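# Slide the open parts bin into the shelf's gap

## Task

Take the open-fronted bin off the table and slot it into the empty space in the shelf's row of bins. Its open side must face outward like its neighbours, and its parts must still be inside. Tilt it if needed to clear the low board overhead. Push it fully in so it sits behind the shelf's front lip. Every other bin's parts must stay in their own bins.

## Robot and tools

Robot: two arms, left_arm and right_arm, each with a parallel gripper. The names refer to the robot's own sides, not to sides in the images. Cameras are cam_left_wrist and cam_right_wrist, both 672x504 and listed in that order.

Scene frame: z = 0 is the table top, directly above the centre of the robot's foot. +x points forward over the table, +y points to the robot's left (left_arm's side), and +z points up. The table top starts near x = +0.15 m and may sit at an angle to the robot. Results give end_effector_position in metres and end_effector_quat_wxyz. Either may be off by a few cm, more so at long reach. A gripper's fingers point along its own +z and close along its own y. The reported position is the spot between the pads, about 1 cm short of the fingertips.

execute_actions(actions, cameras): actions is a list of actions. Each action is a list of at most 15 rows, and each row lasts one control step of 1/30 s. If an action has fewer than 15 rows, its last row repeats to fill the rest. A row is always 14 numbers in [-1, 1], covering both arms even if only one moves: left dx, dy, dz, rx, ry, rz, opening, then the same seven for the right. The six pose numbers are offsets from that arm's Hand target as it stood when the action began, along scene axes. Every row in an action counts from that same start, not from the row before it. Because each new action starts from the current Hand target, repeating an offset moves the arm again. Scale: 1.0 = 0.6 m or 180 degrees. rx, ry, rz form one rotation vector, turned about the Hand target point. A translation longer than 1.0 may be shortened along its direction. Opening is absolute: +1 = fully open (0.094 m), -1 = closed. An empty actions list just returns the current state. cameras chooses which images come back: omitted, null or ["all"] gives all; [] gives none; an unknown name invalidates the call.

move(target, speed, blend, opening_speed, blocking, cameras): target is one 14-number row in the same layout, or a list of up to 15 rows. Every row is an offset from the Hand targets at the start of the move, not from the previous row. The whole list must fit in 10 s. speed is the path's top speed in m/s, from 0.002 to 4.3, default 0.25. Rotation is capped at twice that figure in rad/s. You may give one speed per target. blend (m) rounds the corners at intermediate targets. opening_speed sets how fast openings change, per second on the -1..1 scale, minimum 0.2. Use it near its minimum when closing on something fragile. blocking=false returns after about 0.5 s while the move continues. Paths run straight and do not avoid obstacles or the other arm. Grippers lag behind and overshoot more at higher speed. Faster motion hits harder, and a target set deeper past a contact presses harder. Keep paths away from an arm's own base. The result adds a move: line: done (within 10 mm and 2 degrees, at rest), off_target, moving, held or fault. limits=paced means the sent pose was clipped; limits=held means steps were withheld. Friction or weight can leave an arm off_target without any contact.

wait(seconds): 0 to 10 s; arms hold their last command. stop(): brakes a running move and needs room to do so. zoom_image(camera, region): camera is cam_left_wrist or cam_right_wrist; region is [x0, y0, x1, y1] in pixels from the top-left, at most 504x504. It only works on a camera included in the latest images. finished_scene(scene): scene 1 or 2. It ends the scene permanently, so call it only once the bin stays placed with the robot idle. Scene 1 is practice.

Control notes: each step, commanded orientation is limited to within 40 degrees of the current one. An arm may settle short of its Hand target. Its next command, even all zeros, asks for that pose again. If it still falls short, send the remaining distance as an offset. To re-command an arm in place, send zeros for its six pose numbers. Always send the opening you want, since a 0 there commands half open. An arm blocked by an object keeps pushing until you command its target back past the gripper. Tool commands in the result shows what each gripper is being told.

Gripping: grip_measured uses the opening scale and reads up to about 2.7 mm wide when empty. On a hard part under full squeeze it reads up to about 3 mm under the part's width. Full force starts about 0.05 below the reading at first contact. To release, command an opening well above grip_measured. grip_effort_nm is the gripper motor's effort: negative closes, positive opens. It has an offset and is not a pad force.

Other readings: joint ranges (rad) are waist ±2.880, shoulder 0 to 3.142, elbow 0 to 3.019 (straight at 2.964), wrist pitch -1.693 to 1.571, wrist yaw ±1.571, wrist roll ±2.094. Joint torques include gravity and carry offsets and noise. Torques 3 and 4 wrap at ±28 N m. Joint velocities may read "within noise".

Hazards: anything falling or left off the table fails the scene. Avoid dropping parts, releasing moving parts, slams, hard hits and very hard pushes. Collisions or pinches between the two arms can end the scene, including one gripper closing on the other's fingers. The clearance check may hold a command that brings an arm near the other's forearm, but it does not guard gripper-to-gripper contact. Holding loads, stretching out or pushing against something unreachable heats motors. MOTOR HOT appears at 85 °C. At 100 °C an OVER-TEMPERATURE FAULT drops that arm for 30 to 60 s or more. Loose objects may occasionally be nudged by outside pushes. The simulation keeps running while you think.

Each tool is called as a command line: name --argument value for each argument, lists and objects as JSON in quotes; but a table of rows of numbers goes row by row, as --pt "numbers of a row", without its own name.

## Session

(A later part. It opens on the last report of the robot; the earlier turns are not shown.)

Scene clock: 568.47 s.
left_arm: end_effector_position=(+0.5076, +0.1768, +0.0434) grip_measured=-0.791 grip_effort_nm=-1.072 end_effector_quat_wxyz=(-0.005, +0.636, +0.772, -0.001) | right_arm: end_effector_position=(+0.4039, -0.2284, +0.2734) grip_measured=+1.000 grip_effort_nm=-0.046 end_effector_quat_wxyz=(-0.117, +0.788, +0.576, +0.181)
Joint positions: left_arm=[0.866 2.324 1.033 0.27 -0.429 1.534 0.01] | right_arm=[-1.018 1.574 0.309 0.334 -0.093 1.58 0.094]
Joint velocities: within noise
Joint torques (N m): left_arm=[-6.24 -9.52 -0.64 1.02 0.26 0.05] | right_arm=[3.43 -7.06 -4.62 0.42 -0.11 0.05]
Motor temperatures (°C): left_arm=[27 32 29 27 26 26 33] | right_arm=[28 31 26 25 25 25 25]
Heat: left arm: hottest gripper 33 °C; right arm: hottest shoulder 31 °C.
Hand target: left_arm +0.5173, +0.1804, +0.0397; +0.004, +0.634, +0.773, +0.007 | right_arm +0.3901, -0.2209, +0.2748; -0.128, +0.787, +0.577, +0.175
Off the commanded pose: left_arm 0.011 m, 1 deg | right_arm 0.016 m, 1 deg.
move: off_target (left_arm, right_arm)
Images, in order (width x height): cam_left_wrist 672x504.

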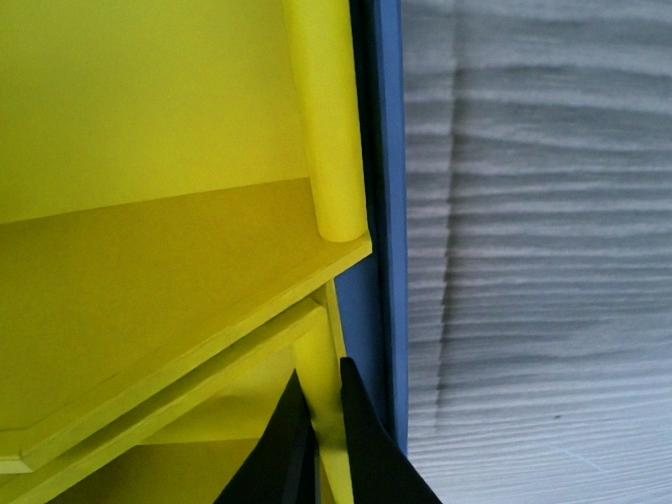

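move --target '[0,0,-0.008,0,0,0,-1,0,0,0,0,0,0,1]' --speed 0.03 --cameras '[]'

move --target '[0,0,0,0,0,0,-0.55,0,0,0,0,0,0,1]' --opening_speed 0.3

Scene clock: 572.33 s.
left_arm: end_effector_position=(+0.5080, +0.1754, +0.0396) grip_measured=-0.791 grip_effort_nm=-1.057 end_effector_quat_wxyz=(-0.004, +0.636, +0.771, -0.001) | right_arm: end_effector_position=(+0.4038, -0.2283, +0.2734) grip_measured=+1.000 grip_effort_nm=-0.046 end_effector_quat_wxyz=(-0.117, +0.788, +0.576, +0.181)
Joint positions: left_arm=[0.867 2.335 1.043 0.274 -0.427 1.536 0.01] | right_arm=[-1.018 1.574 0.309 0.334 -0.093 1.58 0.094]
Joint velocities: within noise
Joint torques (N m): left_arm=[-6.18 -9.35 -0.55 0.99 0.28 0.11] | right_arm=[3.43 -7.06 -4.62 0.4 -0.11 0.05]
Motor temperatures (°C): left_arm=[27 32 29 27 26 26 33] | right_arm=[28 31 26 25 25 25 25]
Heat: left arm: hottest gripper 33 °C; right arm: hottest shoulder 31 °C.
Hand target: left_arm +0.5175, +0.1804, +0.0349; +0.004, +0.634, +0.773, +0.007 | right_arm +0.3900, -0.2209, +0.2747; -0.128, +0.787, +0.577, +0.175
Off the commanded pose: left_arm 0.012 m, 1 deg | right_arm 0.016 m, 1 deg.
move: off_target (left_arm, right_arm)
No camera images: "cameras" was empty.

Scene clock: 574.13 s.
left_arm: end_effector_position=(+0.5122, +0.1755, +0.0391) grip_measured=-0.553 grip_effort_nm=0.046 end_effector_quat_wxyz=(+0.000, +0.637, +0.771, +0.002) | right_arm: end_effector_position=(+0.4038, -0.2283, +0.2734) grip_measured=+1.000 grip_effort_nm=-0.042 end_effector_quat_wxyz=(-0.117, +0.788, +0.576, +0.181)
Joint positions: left_arm=[0.867 2.335 1.048 0.279 -0.425 1.541 0.021] | right_arm=[-1.018 1.574 0.309 0.334 -0.093 1.58 0.094]
Joint velocities: within noise
Joint torques (N m): left_arm=[-6.01 -9.52 -0.81 0.83 0.22 0.02] | right_arm=[3.43 -7.06 -4.62 0.43 -0.11 0.05]
Motor temperatures (°C): left_arm=[27 32 29 27 26 26 33] | right_arm=[28 31 26 25 25 25 25]
Heat: left arm: hottest gripper 33 °C; right arm: hottest shoulder 31 °C.
Hand target: left_arm +0.5176, +0.1803, +0.0350; +0.005, +0.634, +0.773, +0.008 | right_arm +0.3900, -0.2209, +0.2747; -0.128, +0.787, +0.577, +0.175
Off the commanded pose: left_arm 0.008 m, 1 deg | right_arm 0.016 m, 1 deg.
move: off_target (right_arm)

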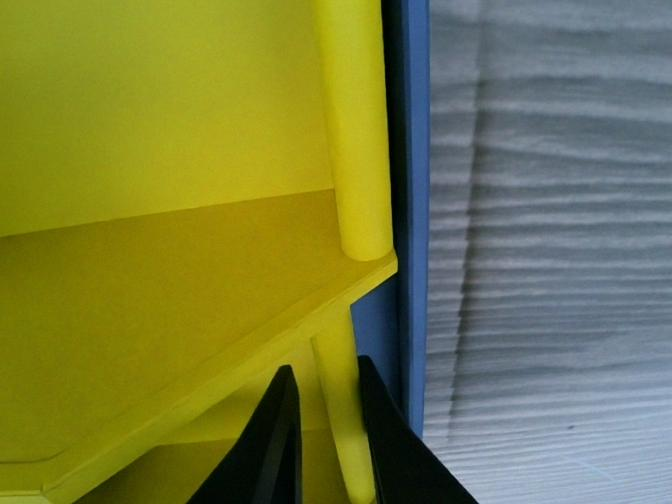

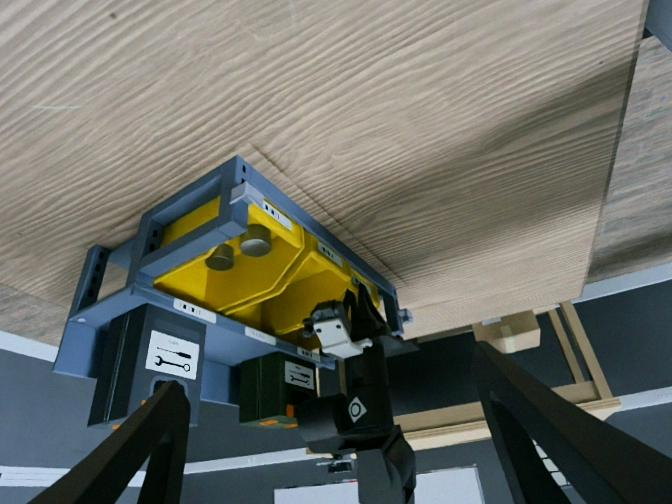

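move --target '[-0.01,0,0.2,-0.003,0.016,0,-0.4,0,0,0,0,0,0,1]' --speed 0.1

zoom_image --camera "cam_right_wrist" --region '[220, 180, 480, 440]'

Scene clock: 579.53 s.
left_arm: end_effector_position=(+0.5102, +0.1859, +0.1440) grip_measured=-0.402 grip_effort_nm=0.061 end_effector_quat_wxyz=(-0.016, +0.632, +0.775, -0.012) | right_arm: end_effector_position=(+0.4038, -0.2283, +0.2734) grip_measured=+1.000 grip_effort_nm=-0.042 end_effector_quat_wxyz=(-0.117, +0.788, +0.576, +0.181)
Joint positions: left_arm=[0.788 2.049 0.862 0.098 -0.469 1.431 0.028] | right_arm=[-1.018 1.574 0.309 0.334 -0.093 1.58 0.094]
Joint velocities: within noise
Joint torques (N m): left_arm=[-8.47 -11.34 -1.65 -0.08 -0.11 -0.13] | right_arm=[3.43 -7.06 -4.63 0.38 -0.11 0.05]
Motor temperatures (°C): left_arm=[27 32 29 27 26 26 32] | right_arm=[28 31 26 25 25 25 25]
Heat: left arm: hottest shoulder 32 °C; right arm: hottest shoulder 31 °C.
Hand target: left_arm +0.5114, +0.1804, +0.1550; -0.012, +0.634, +0.773, -0.012 | right_arm +0.3900, -0.2209, +0.2747; -0.128, +0.787, +0.577, +0.175
Off the commanded pose: left_arm 0.012 m, 1 deg | right_arm 0.016 m, 1 deg.
move: off_target (left_arm, right_arm)

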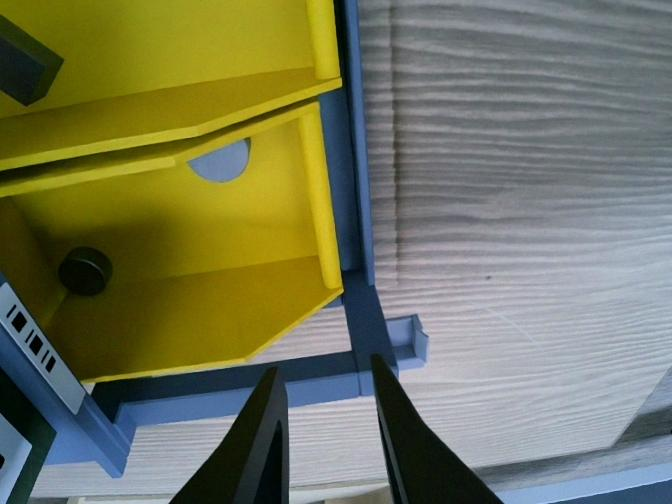

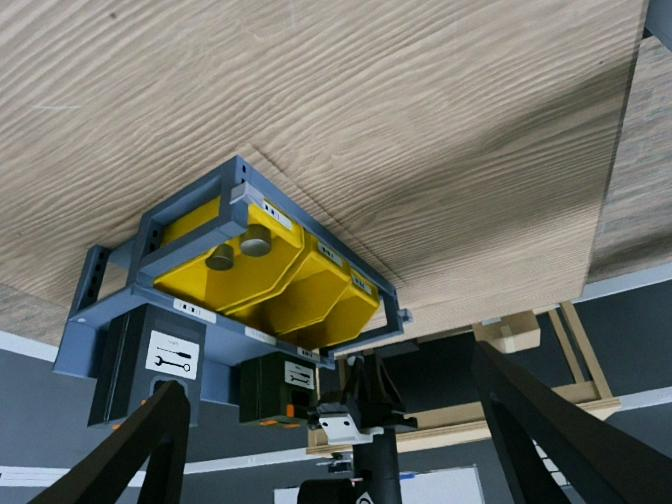

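Scaled by 1.938 from the camera's 672x504 image, which has a finer 960x720 frame.

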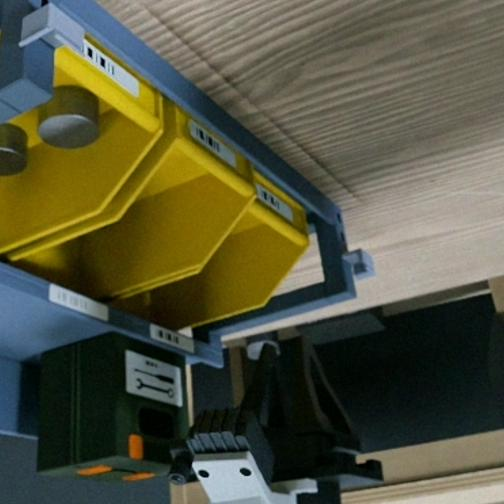

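finished_scene --scene 1

The scene is finished: the task was done.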